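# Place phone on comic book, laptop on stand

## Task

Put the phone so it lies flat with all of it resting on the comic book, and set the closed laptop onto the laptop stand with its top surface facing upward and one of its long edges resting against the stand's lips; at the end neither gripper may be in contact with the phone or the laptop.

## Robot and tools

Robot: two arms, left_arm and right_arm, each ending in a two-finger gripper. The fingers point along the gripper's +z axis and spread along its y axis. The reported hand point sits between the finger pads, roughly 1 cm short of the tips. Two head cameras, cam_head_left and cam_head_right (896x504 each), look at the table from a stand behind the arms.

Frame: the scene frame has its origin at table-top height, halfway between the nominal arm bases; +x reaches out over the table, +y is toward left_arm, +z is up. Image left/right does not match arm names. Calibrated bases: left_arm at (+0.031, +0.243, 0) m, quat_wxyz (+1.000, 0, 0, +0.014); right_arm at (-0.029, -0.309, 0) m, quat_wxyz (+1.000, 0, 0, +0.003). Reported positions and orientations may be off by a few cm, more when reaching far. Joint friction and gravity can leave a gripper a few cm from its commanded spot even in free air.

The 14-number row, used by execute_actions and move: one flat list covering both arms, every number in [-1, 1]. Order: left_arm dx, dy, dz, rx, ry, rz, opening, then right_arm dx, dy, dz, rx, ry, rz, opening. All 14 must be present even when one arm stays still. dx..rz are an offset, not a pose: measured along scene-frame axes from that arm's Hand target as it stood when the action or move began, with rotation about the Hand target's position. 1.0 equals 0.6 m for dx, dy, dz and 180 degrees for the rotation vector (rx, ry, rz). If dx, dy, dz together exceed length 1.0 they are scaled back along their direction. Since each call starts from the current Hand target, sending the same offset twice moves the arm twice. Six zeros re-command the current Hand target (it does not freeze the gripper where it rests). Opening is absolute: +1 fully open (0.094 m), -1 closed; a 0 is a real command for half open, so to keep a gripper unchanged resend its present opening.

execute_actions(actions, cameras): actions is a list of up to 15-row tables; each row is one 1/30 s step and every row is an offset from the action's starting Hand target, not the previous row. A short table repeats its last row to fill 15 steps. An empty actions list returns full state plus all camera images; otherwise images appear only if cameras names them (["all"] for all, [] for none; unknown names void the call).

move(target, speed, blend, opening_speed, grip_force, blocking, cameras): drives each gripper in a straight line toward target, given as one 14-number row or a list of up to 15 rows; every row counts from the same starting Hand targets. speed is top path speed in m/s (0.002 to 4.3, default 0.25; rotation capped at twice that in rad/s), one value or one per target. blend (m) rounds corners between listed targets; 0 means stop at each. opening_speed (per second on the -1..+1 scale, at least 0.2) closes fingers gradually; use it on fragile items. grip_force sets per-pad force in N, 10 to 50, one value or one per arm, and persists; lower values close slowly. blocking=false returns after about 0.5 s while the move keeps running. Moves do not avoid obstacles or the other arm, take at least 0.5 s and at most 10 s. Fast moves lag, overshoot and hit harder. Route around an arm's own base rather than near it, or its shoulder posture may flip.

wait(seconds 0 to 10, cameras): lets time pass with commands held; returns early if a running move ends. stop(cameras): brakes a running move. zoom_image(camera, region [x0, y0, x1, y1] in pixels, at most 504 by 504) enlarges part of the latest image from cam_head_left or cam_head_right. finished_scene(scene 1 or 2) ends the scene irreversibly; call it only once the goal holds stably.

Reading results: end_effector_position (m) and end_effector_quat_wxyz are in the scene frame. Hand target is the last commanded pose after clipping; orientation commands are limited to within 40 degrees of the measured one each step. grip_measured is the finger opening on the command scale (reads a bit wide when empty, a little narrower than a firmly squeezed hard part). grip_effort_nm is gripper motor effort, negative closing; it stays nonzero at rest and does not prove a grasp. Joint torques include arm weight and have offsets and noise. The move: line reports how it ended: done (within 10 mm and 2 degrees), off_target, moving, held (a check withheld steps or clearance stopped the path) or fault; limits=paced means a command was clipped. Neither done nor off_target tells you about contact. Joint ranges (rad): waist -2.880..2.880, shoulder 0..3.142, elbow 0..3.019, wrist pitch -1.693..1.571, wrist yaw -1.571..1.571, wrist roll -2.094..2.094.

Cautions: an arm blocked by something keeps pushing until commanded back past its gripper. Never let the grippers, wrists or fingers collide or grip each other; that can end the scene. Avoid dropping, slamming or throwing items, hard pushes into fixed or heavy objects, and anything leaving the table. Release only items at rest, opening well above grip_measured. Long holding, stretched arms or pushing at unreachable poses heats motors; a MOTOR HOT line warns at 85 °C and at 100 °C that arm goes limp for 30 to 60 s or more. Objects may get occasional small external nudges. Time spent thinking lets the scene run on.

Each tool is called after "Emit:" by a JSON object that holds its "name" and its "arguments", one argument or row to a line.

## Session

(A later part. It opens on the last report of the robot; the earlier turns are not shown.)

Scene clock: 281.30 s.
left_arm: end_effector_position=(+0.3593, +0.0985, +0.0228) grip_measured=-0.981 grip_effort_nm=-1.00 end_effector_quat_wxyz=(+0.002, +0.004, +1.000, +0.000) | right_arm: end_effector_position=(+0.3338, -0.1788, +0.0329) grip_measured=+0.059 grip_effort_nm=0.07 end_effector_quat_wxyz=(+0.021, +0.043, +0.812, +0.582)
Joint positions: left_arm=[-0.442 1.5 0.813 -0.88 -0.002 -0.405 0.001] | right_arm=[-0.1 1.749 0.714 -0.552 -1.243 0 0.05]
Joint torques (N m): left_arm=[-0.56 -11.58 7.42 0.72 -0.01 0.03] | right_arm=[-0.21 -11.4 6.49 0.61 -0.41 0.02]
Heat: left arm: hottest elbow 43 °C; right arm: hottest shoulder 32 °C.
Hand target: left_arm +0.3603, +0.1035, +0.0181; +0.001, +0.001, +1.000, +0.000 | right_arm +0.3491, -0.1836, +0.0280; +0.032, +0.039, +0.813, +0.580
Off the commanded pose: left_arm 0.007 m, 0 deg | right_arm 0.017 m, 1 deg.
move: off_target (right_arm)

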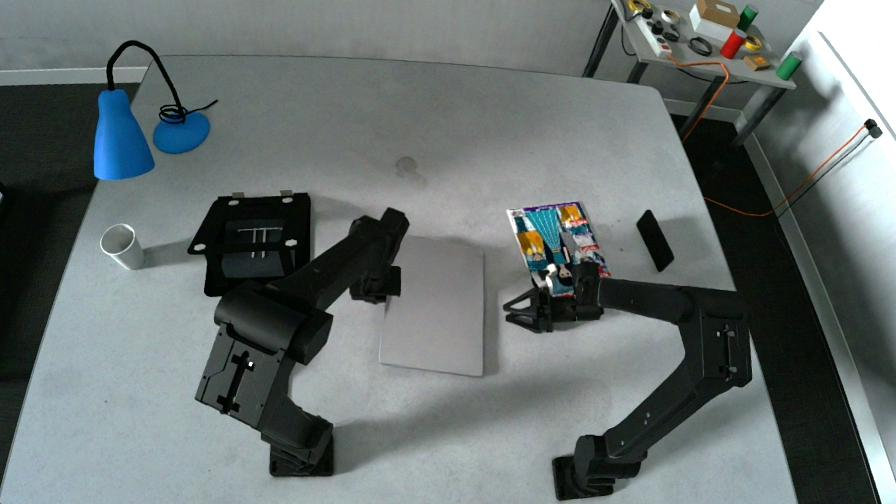

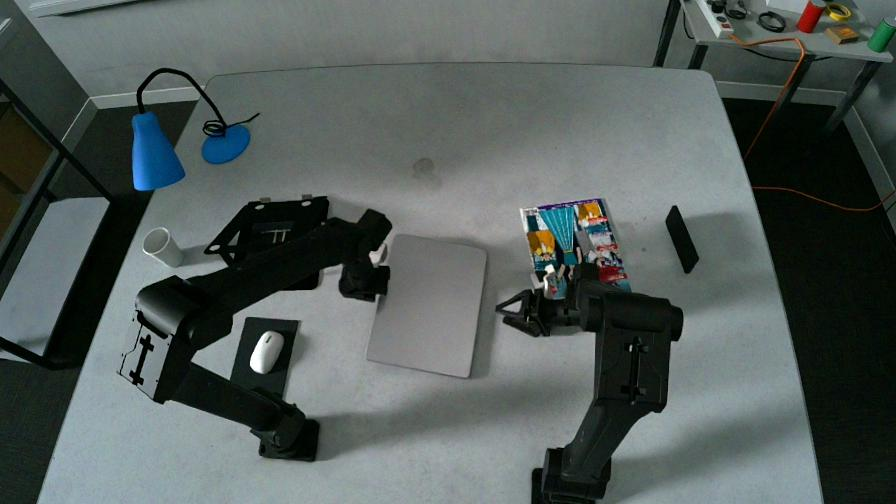

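Emit:
{"name": "move", "arguments": {
  "target": [
    [0,0,0,0,0,0,-1,0.01,0.07,-0.004,0,0,0,0.06],
    [0,0,0,0,0,0,-1,0.01,0.15,-0.004,0,0,0,0.06]
  ],
  "speed": 0.06,
  "cameras": ["all"]
}}

Emit:
{"name": "zoom_image", "arguments": {
  "camera": "cam_head_left",
  "region": [450, 260, 560, 340]
}}

Emit:
{"name": "zoom_image", "arguments": {
  "camera": "cam_head_right",
  "region": [450, 260, 560, 340]
}}

Scene clock: 288.20 s.
left_arm: end_effector_position=(+0.3600, +0.1000, +0.0228) grip_measured=-0.981 grip_effort_nm=-0.99 end_effector_quat_wxyz=(+0.002, +0.003, +1.000, +0.001) | right_arm: end_effector_position=(+0.3686, -0.1098, +0.0345) grip_measured=+0.059 grip_effort_nm=0.06 end_effector_quat_wxyz=(+0.054, +0.048, +0.814, +0.577)
Joint positions: left_arm=[-0.438 1.5 0.813 -0.88 -0.003 -0.403 0.001] | right_arm=[0.095 1.749 0.655 0.146 -1.153 0.631 0.05]
Joint torques (N m): left_arm=[-0.62 -11.46 7.56 0.87 0.01 0.09] | right_arm=[3.31 -12.57 3.73 1.43 -0.7 0.18]
Motor temperatures (°C): left_arm=[23 25 41 24 27 24 30] | right_arm=[27 32 29 25 24 23 25]
Heat: left arm: hottest elbow 41 °C; right arm: hottest shoulder 32 °C.
Hand target: left_arm +0.3603, +0.1036, +0.0181; +0.001, +0.001, +1.000, +0.000 | right_arm +0.3551, -0.0937, +0.0256; +0.032, +0.039, +0.813, +0.580
Off the commanded pose: left_arm 0.006 m, 0 deg | right_arm 0.023 m, 3 deg.
move: off_target (right_arm)

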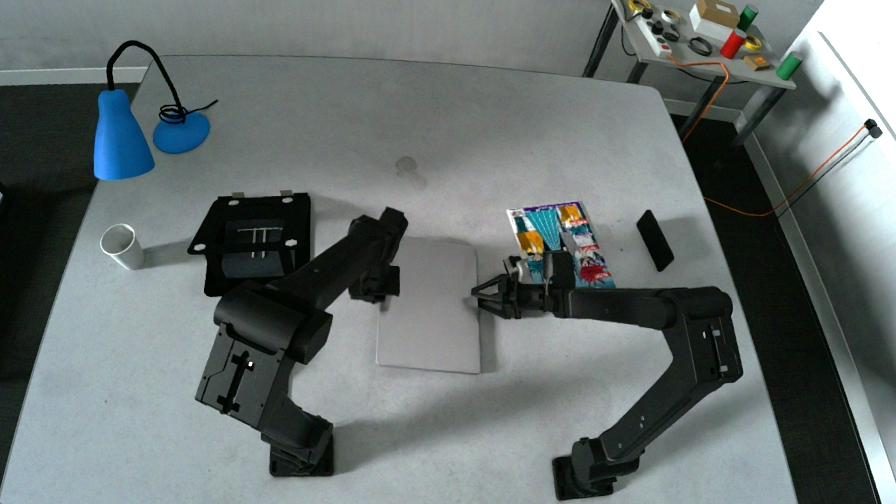

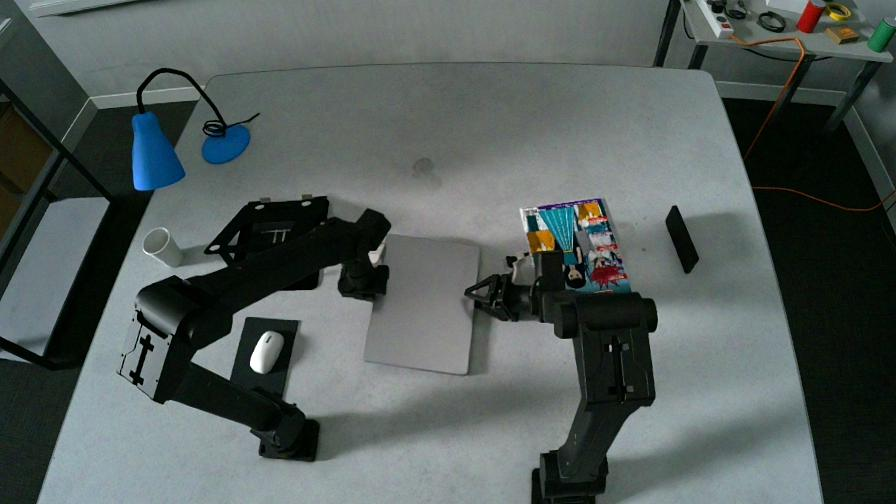

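Scaled by 4.582.

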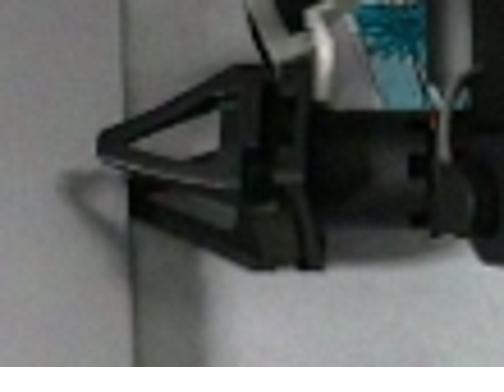

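Scaled by 4.582.

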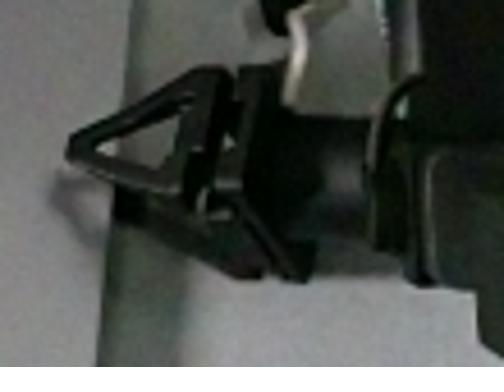

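Emit:
{"name": "move", "arguments": {
  "target": [
    [0,0,0,0,0,0,-1,0,0.0,0.02,0,0,0,0.06],
    [0,0,0,0,0,0,-1,0,0.02,0.015,0,0,0,0.06]
  ],
  "speed": 0.06,
  "cameras": ["cam_head_left","cam_head_right"]
}}

Emit:
{"name": "zoom_image", "arguments": {
  "camera": "cam_head_left",
  "region": [450, 260, 560, 340]
}}

Emit:
{"name": "zoom_image", "arguments": {
  "camera": "cam_head_right",
  "region": [450, 260, 560, 340]
}}

Scene clock: 293.57 s.
left_arm: end_effector_position=(+0.3607, +0.1032, +0.0225) grip_measured=-0.981 grip_effort_nm=-0.99 end_effector_quat_wxyz=(+0.002, +0.002, +1.000, +0.002) | right_arm: end_effector_position=(+0.3705, -0.1049, +0.0345) grip_measured=+0.059 grip_effort_nm=0.05 end_effector_quat_wxyz=(+0.052, +0.059, +0.815, +0.574)
Joint positions: left_arm=[-0.43 1.5 0.812 -0.88 -0.006 -0.399 0.001] | right_arm=[0.11 1.747 0.651 0.183 -1.132 0.688 0.05]
Joint torques (N m): left_arm=[-1.32 -10.99 7.54 0.88 0.18 0.05] | right_arm=[4.42 -14.39 3.77 1.51 -0.83 0.24]
Heat: left arm: hottest elbow 40 °C; right arm: hottest shoulder 32 °C.
Hand target: left_arm +0.3603, +0.1035, +0.0181; +0.001, +0.001, +1.000, +0.000 | right_arm +0.3550, -0.0817, +0.0346; +0.032, +0.039, +0.813, +0.580
Off the commanded pose: left_arm 0.004 m, 0 deg | right_arm 0.028 m, 3 deg.
move: off_target (right_arm)

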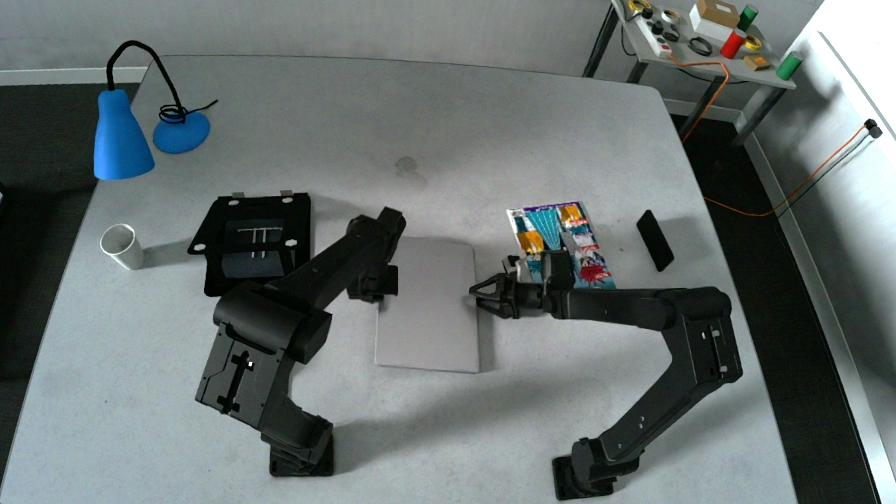

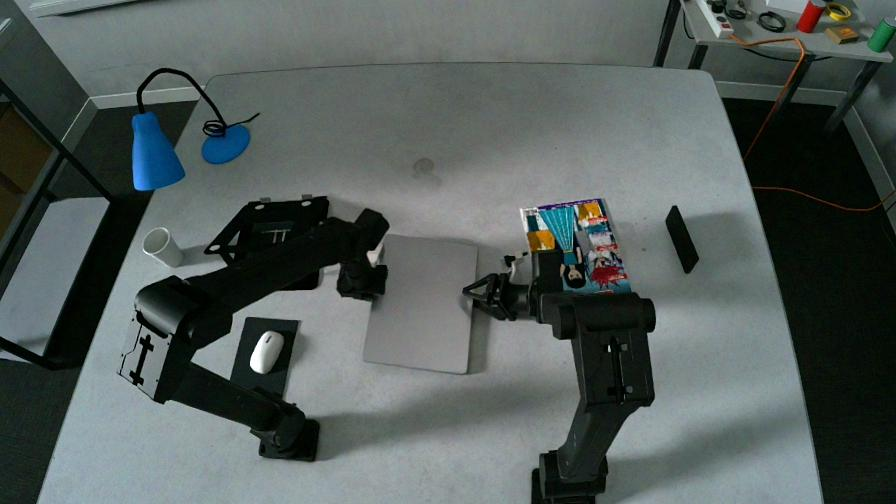

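Scaled by 4.582.

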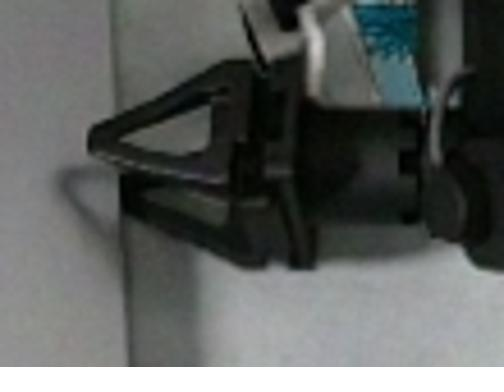

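Scaled by 4.582.

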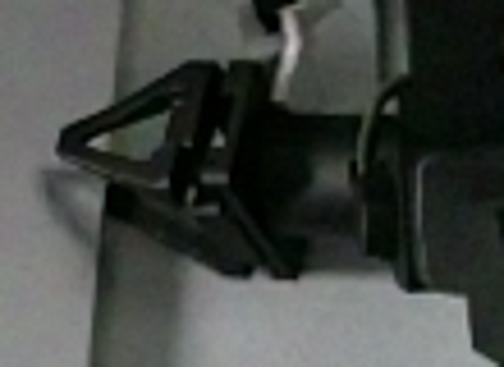

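Emit:
{"name": "move", "arguments": {
  "target": [
    [0,0,0,0,0,0,-1,0,-0.018,0.0,0,0,0,0.06],
    [0,0,0,0,0,0,-1,0,-0.018,0.0,0,0,0,-0.8]
  ],
  "speed": 0.06,
  "opening_speed": 0.5,
  "cameras": ["cam_head_left"]
}}

Emit:
{"name": "zoom_image", "arguments": {
  "camera": "cam_head_left",
  "region": [450, 260, 560, 340]
}}

Scene clock: 305.77 s.
left_arm: end_effector_position=(+0.3614, +0.1102, +0.0213) grip_measured=-0.981 grip_effort_nm=-0.98 end_effector_quat_wxyz=(+0.003, -0.002, +1.000, +0.009) | right_arm: end_effector_position=(+0.3645, -0.1074, +0.0300) grip_measured=-0.797 grip_effort_nm=-0.14 end_effector_quat_wxyz=(+0.047, +0.058, +0.818, +0.570)
Joint positions: left_arm=[-0.418 1.5 0.807 -0.88 -0.019 -0.392 0.001] | right_arm=[0.106 1.747 0.645 0.148 -1.132 0.653 0.01]
Joint torques (N m): left_arm=[-1.9 -11.87 7.87 0.62 0.65 -0.05] | right_arm=[2.96 -14.1 4.42 0.85 -1.36 0.09]
Heat: left arm: hottest elbow 38 °C; right arm: hottest shoulder 32 °C.
Hand target: left_arm +0.3603, +0.1035, +0.0181; +0.001, +0.001, +1.000, +0.000 | right_arm +0.3552, -0.0925, +0.0347; +0.033, +0.039, +0.813, +0.580
Off the commanded pose: left_arm 0.008 m, 1 deg | right_arm 0.018 m, 3 deg.
move: off_target (right_arm); target 2's new opening was sent with right_arm's hand 0.018 m and 3 deg from that target
Images, in order (width x height): cam_head_left 896x504.

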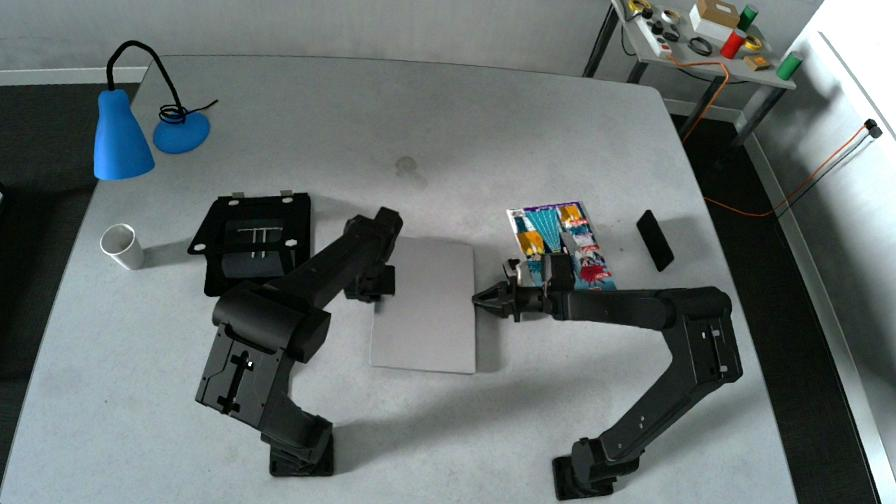

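Scaled by 4.582.

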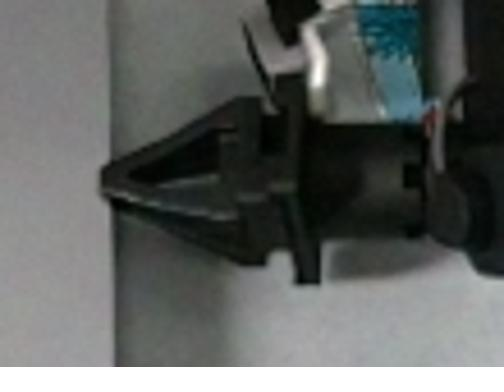

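Emit:
{"name": "move", "arguments": {
  "target": [
    [0,0,0,0,0,0,-1,0,0.0,0.0,0,0,0,-1],
    [0,0,0,0,0,0,-1,0.01,0.0,0.06,0,0,0,-1]
  ],
  "speed": 0.05,
  "grip_force": 50,
  "cameras": ["cam_head_left","cam_head_right"]
}}

Emit:
{"name": "zoom_image", "arguments": {
  "camera": "cam_head_left",
  "region": [450, 260, 560, 340]
}}

Emit:
{"name": "zoom_image", "arguments": {
  "camera": "cam_head_right",
  "region": [450, 260, 560, 340]
}}

Scene clock: 311.63 s.
left_arm: end_effector_position=(+0.3614, +0.1102, +0.0213) grip_measured=-0.981 grip_effort_nm=-0.98 end_effector_quat_wxyz=(+0.002, -0.002, +1.000, +0.008) | right_arm: end_effector_position=(+0.3557, -0.1078, +0.0472) grip_measured=-0.943 grip_effort_nm=-1.03 end_effector_quat_wxyz=(+0.028, +0.067, +0.820, +0.568)
Joint positions: left_arm=[-0.417 1.5 0.807 -0.88 -0.016 -0.392 0.001] | right_arm=[0.106 1.679 0.645 0.031 -1.138 0.644 0.003]
Joint torques (N m): left_arm=[-1.26 -11.11 7.98 0.65 0.6 -0.07] | right_arm=[2.73 -16.5 6.94 0.49 -1.23 0.13]
Heat: left arm: hottest elbow 37 °C; right arm: hottest shoulder 32 °C.
Hand target: left_arm +0.3603, +0.1035, +0.0181; +0.001, +0.001, +1.000, +0.000 | right_arm +0.3612, -0.0925, +0.0707; +0.032, +0.039, +0.813, +0.580
Off the commanded pose: left_arm 0.007 m, 1 deg | right_arm 0.029 m, 4 deg.
move: off_target (right_arm)

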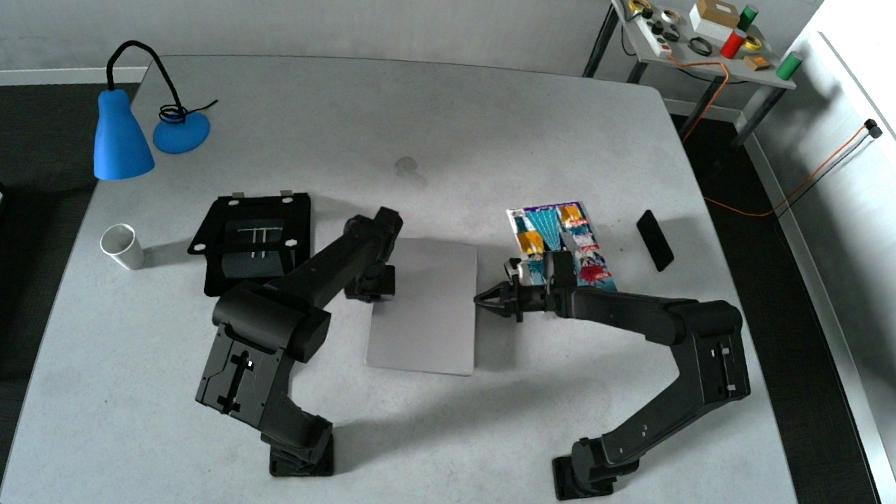

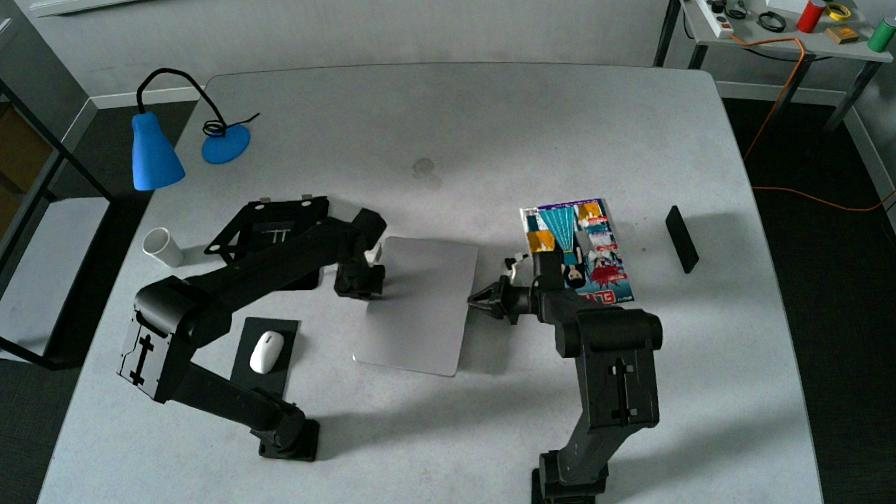

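Scaled by 4.582.

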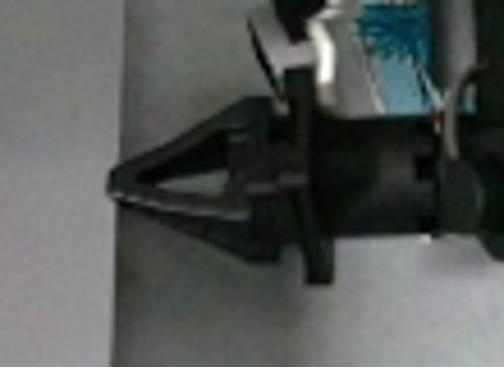

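Scaled by 4.582.

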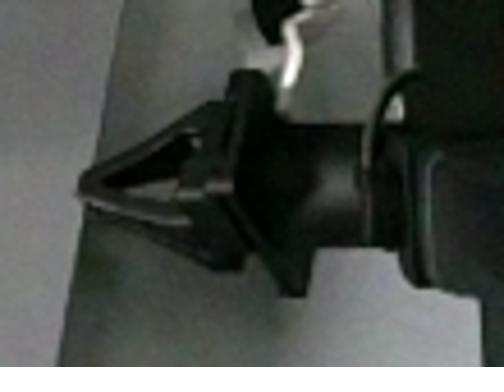

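Emit:
{"name": "move", "arguments": {
  "target": [
    [0,-0.01,0,0,0,0,-1,0,0.0,0.015,0,0,0,-0.6],
    [0,-0.01,0,0,0,0,-1,0.0,0.06,0.02,0,0,0,-0.6]
  ],
  "speed": 0.05,
  "opening_speed": 0.4,
  "cameras": ["cam_head_left","cam_head_right"]
}}

Emit:
{"name": "zoom_image", "arguments": {
  "camera": "cam_head_left",
  "region": [450, 260, 560, 340]
}}

Emit:
{"name": "zoom_image", "arguments": {
  "camera": "cam_head_right",
  "region": [450, 260, 560, 340]
}}

Scene clock: 318.90 s.
left_arm: end_effector_position=(+0.3581, +0.1153, +0.0198) grip_measured=-0.981 grip_effort_nm=-0.98 end_effector_quat_wxyz=(-0.001, -0.005, +1.000, +0.020) | right_arm: end_effector_position=(+0.3677, -0.0962, +0.0606) grip_measured=-0.600 grip_effort_nm=0.01 end_effector_quat_wxyz=(+0.039, +0.093, +0.821, +0.562)
Joint positions: left_arm=[-0.416 1.501 0.803 -0.891 -0.036 -0.399 0.001] | right_arm=[0.142 1.646 0.645 0.118 -1.078 0.794 0.019]
Joint torques (N m): left_arm=[-3.25 -11.05 8.72 0.99 1.31 -0.06] | right_arm=[6.48 -15.27 6.89 1.89 -1.37 0.21]
Heat: left arm: hottest elbow 37 °C; right arm: hottest shoulder 33 °C.
Hand target: left_arm +0.3602, +0.0975, +0.0179; +0.001, +0.001, +1.000, +0.000 | right_arm +0.3611, -0.0565, +0.0826; +0.032, +0.039, +0.813, +0.580
Off the commanded pose: left_arm 0.018 m, 2 deg | right_arm 0.046 m, 7 deg.
move: off_target (left_arm, right_arm)

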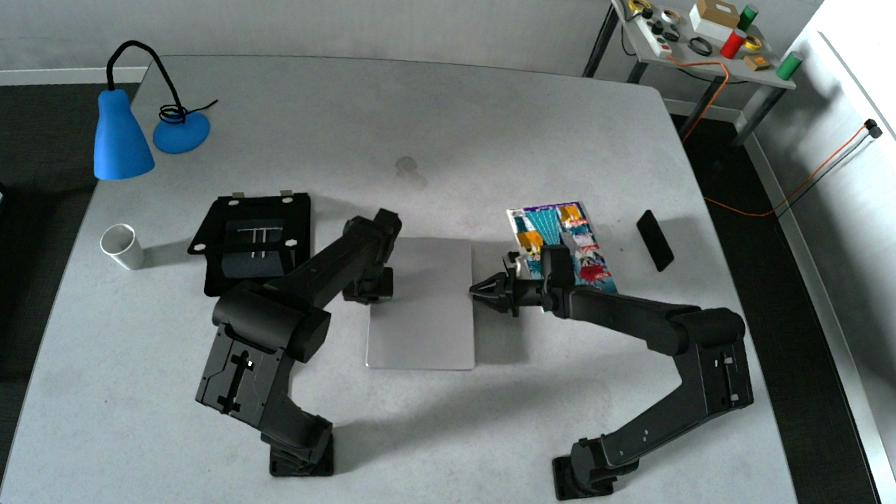

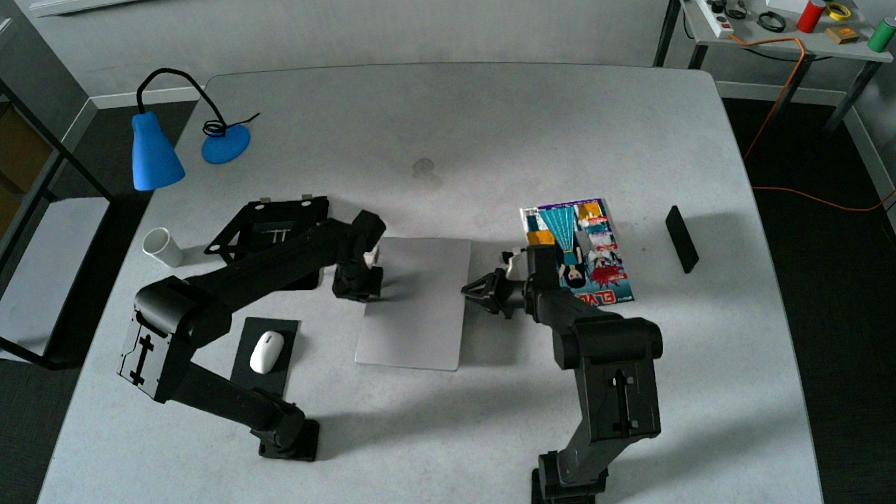

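Scaled by 4.582.

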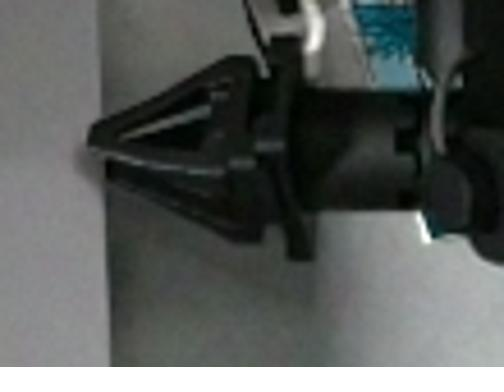

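Scaled by 4.582.

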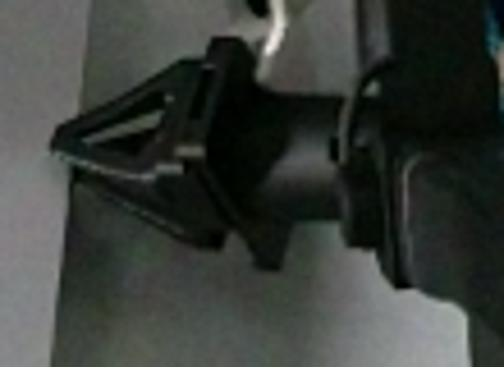

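Emit:
{"name": "move", "arguments": {
  "target": [
    [0,0.02,0,0,0,0,-1,0,-0.05,0.0,0,0,0,-0.6],
    [0,0.02,0,0,0,0,-1,0.0,-0.05,-0.09,0,0,0,-0.6],
    [0,0.1,0.2,0,0,0,-1,0.0,-0.05,-0.09,0,0,0,0.2],
    [0,0.1,0.2,0,0,0,-1,0.0,-0.15,-0.07,0,0,0,0.2]
  ],
  "speed": [0.06,0.06,0.15,0.15],
  "opening_speed": 0.4,
  "cameras": ["cam_head_left","cam_head_right"]
}}

Emit:
{"name": "zoom_image", "arguments": {
  "camera": "cam_head_left",
  "region": [350, 220, 500, 390]
}}

Scene clock: 337.00 s.
left_arm: end_effector_position=(+0.3371, +0.1593, +0.1135) grip_measured=-0.981 grip_effort_nm=-0.97 end_effector_quat_wxyz=(-0.028, +0.004, +1.000, +0.010) | right_arm: end_effector_position=(+0.3465, -0.1422, +0.0367) grip_measured=+0.198 grip_effort_nm=0.08 end_effector_quat_wxyz=(+0.021, +0.041, +0.812, +0.582)
Joint positions: left_arm=[-0.295 1.289 0.88 -1.22 -0.004 -0.258 0.001] | right_arm=[0.004 1.728 0.685 -0.249 -1.23 0.309 0.056]
Joint torques (N m): left_arm=[0.09 -10.87 15.09 -0.28 0.1 0.08] | right_arm=[-0.15 -13.51 6.76 0.08 -0.33 0.03]
Motor temperatures (°C): left_arm=[23 26 36 24 28 24 30] | right_arm=[27 33 31 25 27 23 25]
Heat: left arm: hottest elbow 36 °C; right arm: hottest shoulder 33 °C.
Hand target: left_arm +0.3603, +0.1576, +0.1381; +0.001, +0.001, +1.000, +0.000 | right_arm +0.3611, -0.1465, +0.0406; +0.032, +0.039, +0.813, +0.580
Off the commanded pose: left_arm 0.034 m, 3 deg | right_arm 0.016 m, 1 deg.
move: off_target (left_arm, right_arm); target 3's new opening was sent with right_arm's hand 0.011 m and 2 deg from that target

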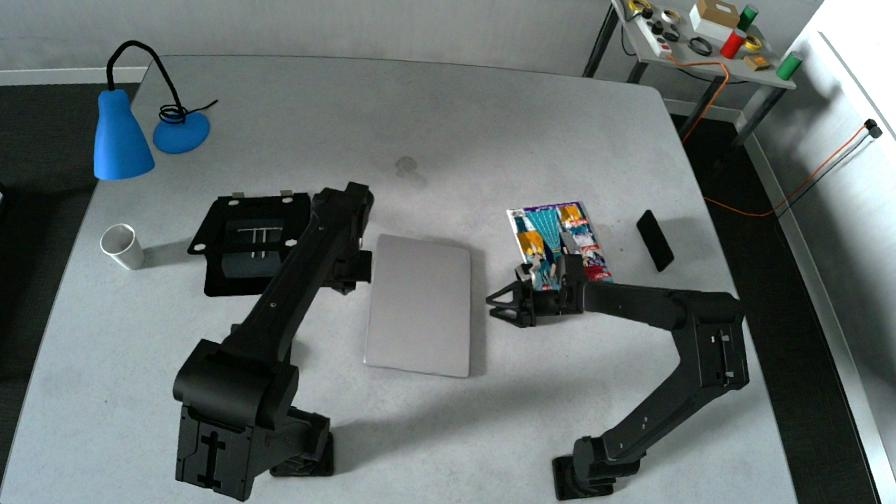

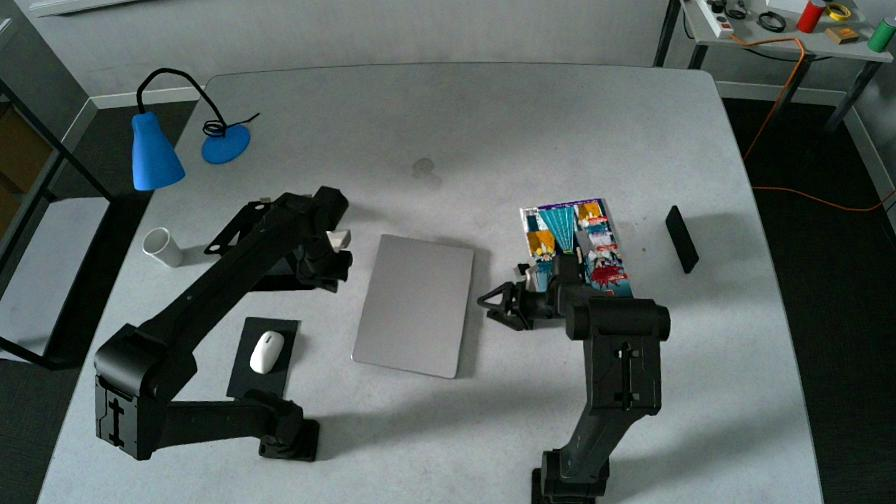

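Scaled by 2.965.

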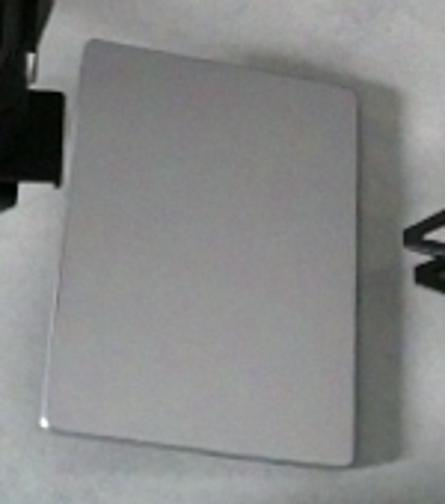

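Emit:
{"name": "move", "arguments": {
  "target": [
    [-0.34,-0.16,0.0,0,0,0,-1,0.0,-0.08,0.0,0,0,0,0.2],
    [-0.36,-0.21,-0.19,0,0,0,-1,0.0,-0.08,0.0,0,0,0,0.2]
  ],
  "speed": [0.2,0.12],
  "blend": [0.02,0],
  "cameras": ["cam_head_left","cam_head_right"]
}}

Scene clock: 351.70 s.
left_arm: end_effector_position=(+0.1478, +0.0316, +0.0289) grip_measured=-0.981 grip_effort_nm=-0.97 end_effector_quat_wxyz=(+0.001, -0.002, +1.000, -0.003) | right_arm: end_effector_position=(+0.3455, -0.1884, +0.0411) grip_measured=+0.199 grip_effort_nm=0.07 end_effector_quat_wxyz=(+0.025, +0.039, +0.814, +0.580)
Joint positions: left_arm=[-1.09 1.161 0.521 -0.924 0.002 -1.065 0.001] | right_arm=[-0.123 1.753 0.764 -0.656 -1.237 -0.074 0.056]
Joint torques (N m): left_arm=[-2.2 -6.3 7.61 0.77 -0.21 -0.03] | right_arm=[-0.32 -12.28 7.24 -0.29 -0.6 0.02]
Heat: left arm: hottest elbow 37 °C; right arm: hottest shoulder 33 °C.
Hand target: left_arm +0.1443, +0.0315, +0.0240; +0.001, +0.001, +1.000, +0.000 | right_arm +0.3611, -0.1946, +0.0405; +0.032, +0.039, +0.813, +0.580
Off the commanded pose: left_arm 0.006 m, 1 deg | right_arm 0.017 m, 1 deg.
move: off_target (right_arm)

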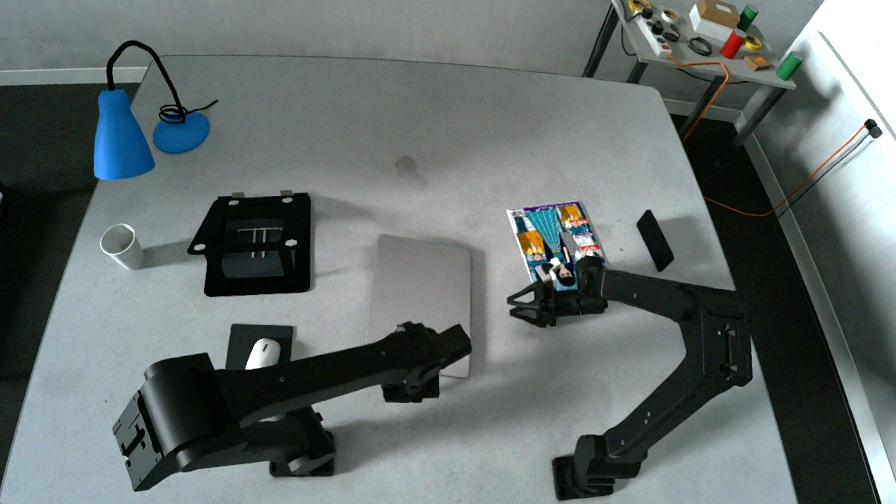

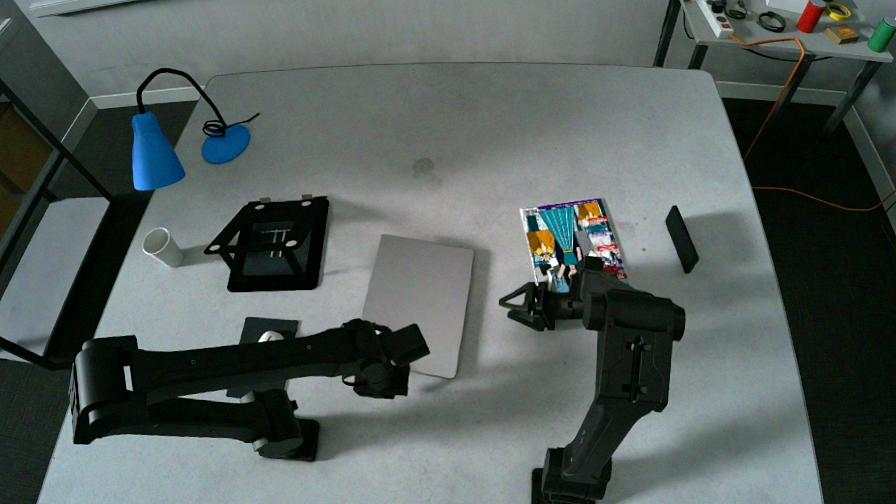

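Emit:
{"name": "move", "arguments": {
  "target": [0.275,0.0,0.0,0,0,0,-1,0.0,-0.05,0.15,0,0,0,0.2],
  "speed": 0.08,
  "cameras": ["cam_head_left","cam_head_right"]
}}

Scene clock: 356.63 s.
left_arm: end_effector_position=(+0.2684, +0.0543, +0.0124) grip_measured=-0.981 grip_effort_nm=-0.97 end_effector_quat_wxyz=(-0.032, +0.005, +0.999, +0.023) | right_arm: end_effector_position=(+0.3435, -0.2163, +0.1150) grip_measured=+0.199 grip_effort_nm=0.07 end_effector_quat_wxyz=(+0.007, +0.052, +0.810, +0.583)
Joint positions: left_arm=[-0.695 1.437 0.704 -0.916 0.003 -0.656 0.001] | right_arm=[-0.2 1.637 0.876 -1.145 -1.226 -0.304 0.056]
Joint torques (N m): left_arm=[-0.03 -7.94 15.24 1.06 -0.24 0.15] | right_arm=[-0.32 -15.03 8.84 -0.57 -0.46 0]
Heat: left arm: hottest elbow 37 °C; right arm: hottest shoulder 33 °C.
Hand target: left_arm +0.3092, +0.0315, +0.0240; +0.001, +0.001, +1.000, +0.000 | right_arm +0.3611, -0.2245, +0.1306; +0.032, +0.039, +0.813, +0.580
Off the commanded pose: left_arm 0.048 m, 5 deg | right_arm 0.025 m, 3 deg.
move: off_target (left_arm, right_arm)

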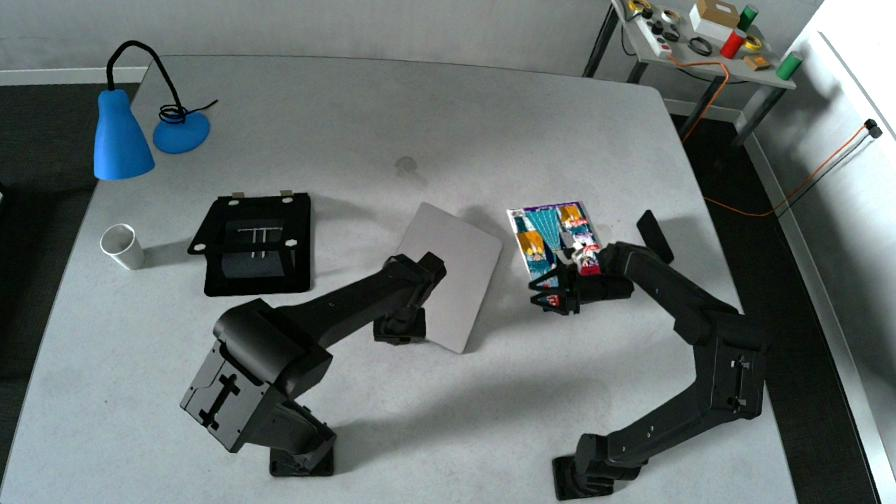

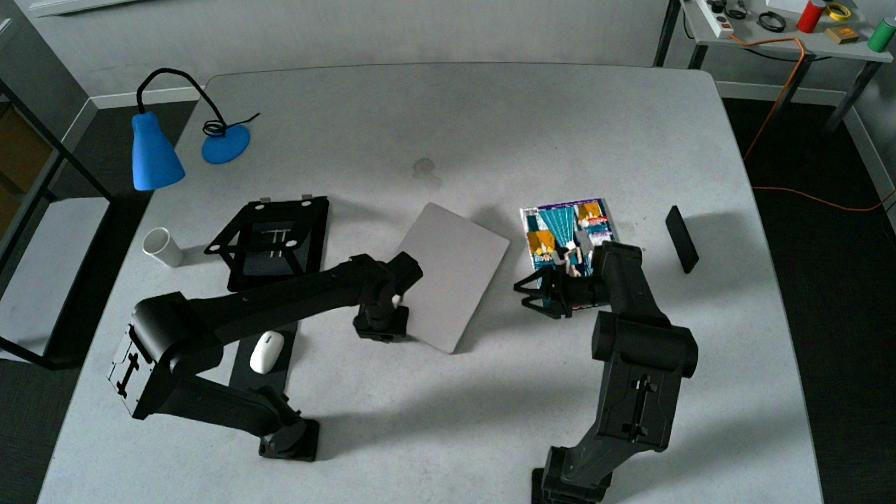

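Emit:
{"name": "move", "arguments": {
  "target": [
    [0.0,0.05,0.0,0,0,0,-1,0.0,0,0,0,0,0,0.2],
    [0.12,0.05,0.0,0,0,0,-1,0.0,0,0,0,0,0,0.2]
  ],
  "speed": 0.06,
  "cameras": ["cam_head_left","cam_head_right"]
}}

Scene clock: 361.63 s.
left_arm: end_effector_position=(+0.3422, +0.0793, +0.0125) grip_measured=-0.981 grip_effort_nm=-0.97 end_effector_quat_wxyz=(-0.030, -0.001, +0.999, +0.018) | right_arm: end_effector_position=(+0.3435, -0.2163, +0.1150) grip_measured=+0.199 grip_effort_nm=0.07 end_effector_quat_wxyz=(+0.008, +0.051, +0.811, +0.583)
Joint positions: left_arm=[-0.512 1.548 0.832 -0.924 -0.004 -0.486 0.001] | right_arm=[-0.2 1.637 0.876 -1.145 -1.226 -0.305 0.056]
Joint torques (N m): left_arm=[-0.5 -10.23 15.24 0.87 0.05 0.12] | right_arm=[-0.38 -15.03 8.84 -0.7 -0.46 0.02]
Heat: left arm: hottest elbow 37 °C; right arm: hottest shoulder 33 °C.
Hand target: left_arm +0.3813, +0.0615, +0.0241; +0.001, +0.001, +1.000, +0.000 | right_arm +0.3611, -0.2245, +0.1306; +0.032, +0.039, +0.813, +0.580
Off the commanded pose: left_arm 0.044 m, 4 deg | right_arm 0.025 m, 3 deg.
move: off_target (left_arm, right_arm)

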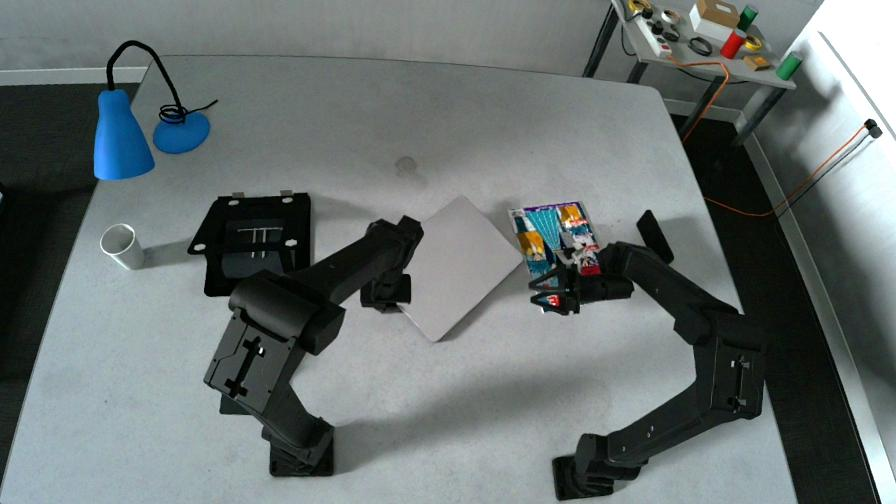

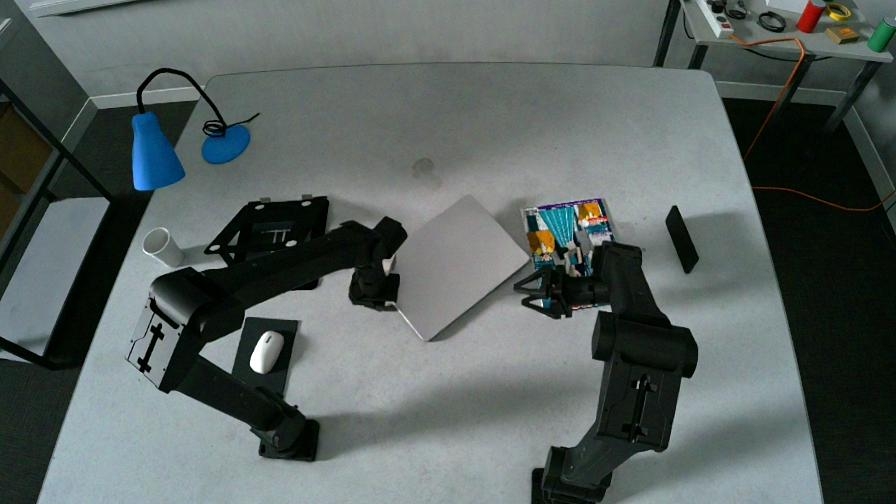

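Emit:
{"name": "move", "arguments": {
  "target": [
    [0,0,0,0,0,0,-1,0.3,-0.04,0.05,-0.394,0.022,0.026,-1],
    [0,0,0,0,0,0,-1,0.36,-0.02,0.05,-0.394,0.022,0.026,-1],
    [0,0,0,0,0,0,-1,0.36,-0.02,-0.18,-0.394,0.022,0.026,-1]
  ],
  "speed": [0.25,0.2,0.12],
  "blend": [0.03,0.02,0],
  "cameras": ["cam_head_left","cam_head_right"]
}}

Scene clock: 376.73 s.
left_arm: end_effector_position=(+0.3422, +0.0793, +0.0125) grip_measured=-0.981 grip_effort_nm=-0.97 end_effector_quat_wxyz=(-0.030, -0.001, +0.999, +0.018) | right_arm: end_effector_position=(+0.5795, -0.2420, +0.0389) grip_measured=-0.991 grip_effort_nm=-0.50 end_effector_quat_wxyz=(+0.010, +0.002, +1.000, +0.002)
Joint positions: left_arm=[-0.512 1.548 0.832 -0.924 -0.004 -0.486 0.001] | right_arm=[0.105 2.046 1.645 -1.149 -0.001 0.115 0]
Joint torques (N m): left_arm=[-0.21 -10.23 15.24 0.96 0.07 0.18] | right_arm=[1.26 -21.07 7.32 0.51 0.1 0.22]
Heat: left arm: hottest elbow 39 °C; right arm: hottest shoulder 34 °C.
Hand target: left_arm +0.3813, +0.0614, +0.0241; +0.001, +0.001, +1.000, +0.000 | right_arm +0.5770, -0.2366, +0.0226; +0.001, +0.001, +1.000, +0.000
Off the commanded pose: left_arm 0.044 m, 4 deg | right_arm 0.017 m, 1 deg.
move: off_target (left_arm, right_arm); blend cut to 0.019 m at target 1, 0.019 m at target 2

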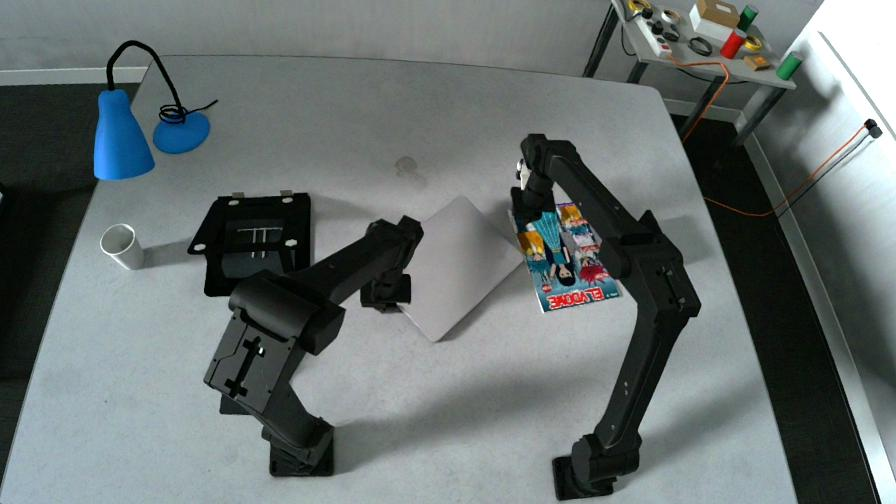

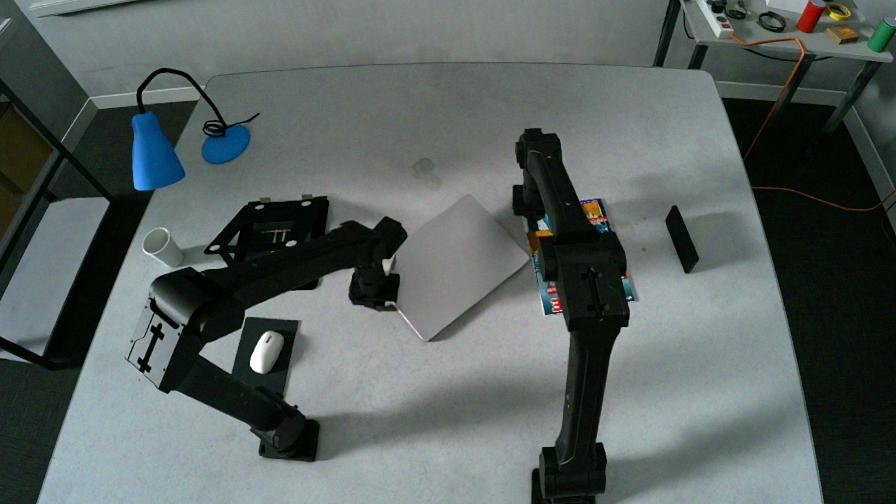

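Emit:
{"name": "move", "arguments": {
  "target": [
    [0,0,0,0,0,0,-1,0.0,0.055,-0.02,0,0,0,-1],
    [0.13,0.03,0,0,0,0,-1,-0.22,0.055,-0.02,0,0,0,-1]
  ],
  "speed": [0.1,0.06],
  "cameras": ["cam_head_left","cam_head_right"]
}}

Scene clock: 383.60 s.
left_arm: end_effector_position=(+0.4335, +0.0972, +0.0134) grip_measured=-0.981 grip_effort_nm=-0.97 end_effector_quat_wxyz=(-0.018, -0.014, +1.000, +0.015) | right_arm: end_effector_position=(+0.4561, -0.2211, +0.0128) grip_measured=-0.991 grip_effort_nm=-0.49 end_effector_quat_wxyz=(+0.004, +0.012, +1.000, -0.006)
Joint positions: left_arm=[-0.38 1.702 1.036 -0.949 -0.015 -0.38 0.001] | right_arm=[0.181 1.816 1.2 -0.949 0.014 0.21 0]
Joint torques (N m): left_arm=[-2.02 -13.1 14.43 0.24 0.5 0.17] | right_arm=[2.96 -19.55 5.19 0.35 -0.4 0.23]
Heat: left arm: hottest elbow 39 °C; right arm: hottest shoulder 34 °C.
Hand target: left_arm +0.4593, +0.0795, +0.0241; +0.001, +0.001, +1.000, +0.000 | right_arm +0.4452, -0.2036, +0.0106; +0.001, +0.001, +1.000, +0.000
Off the commanded pose: left_arm 0.033 m, 3 deg | right_arm 0.021 m, 1 deg.
move: off_target (left_arm, right_arm)

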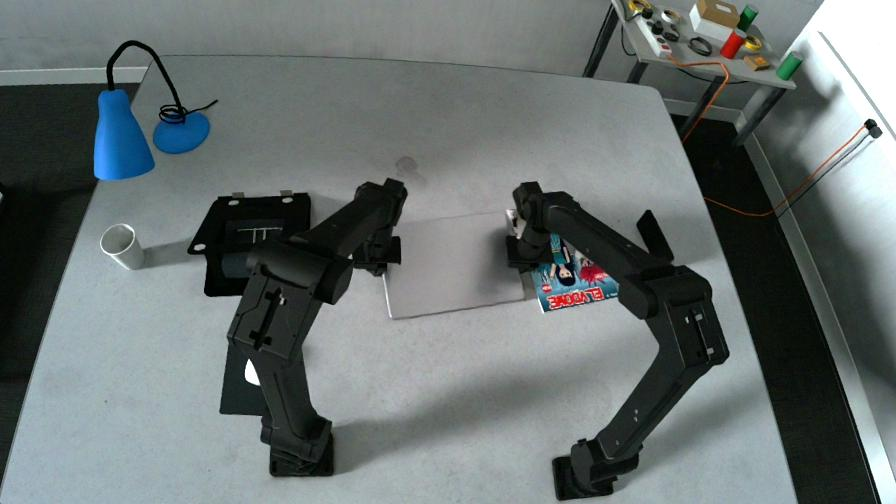

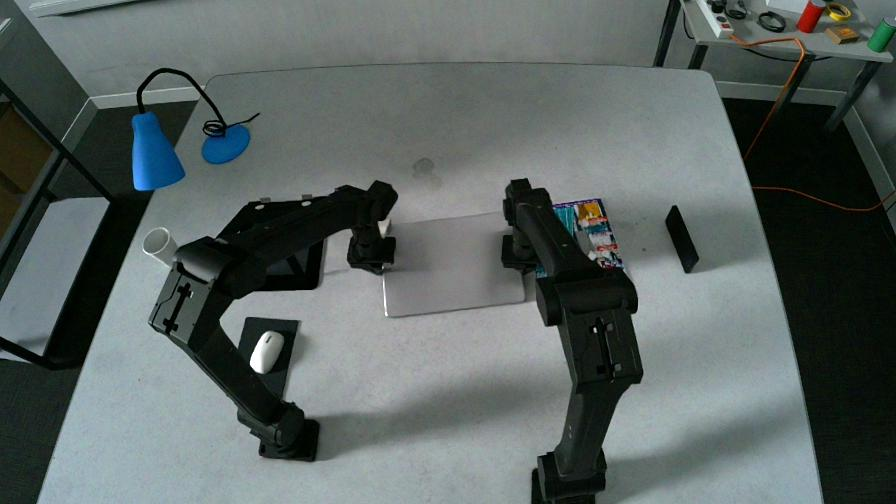

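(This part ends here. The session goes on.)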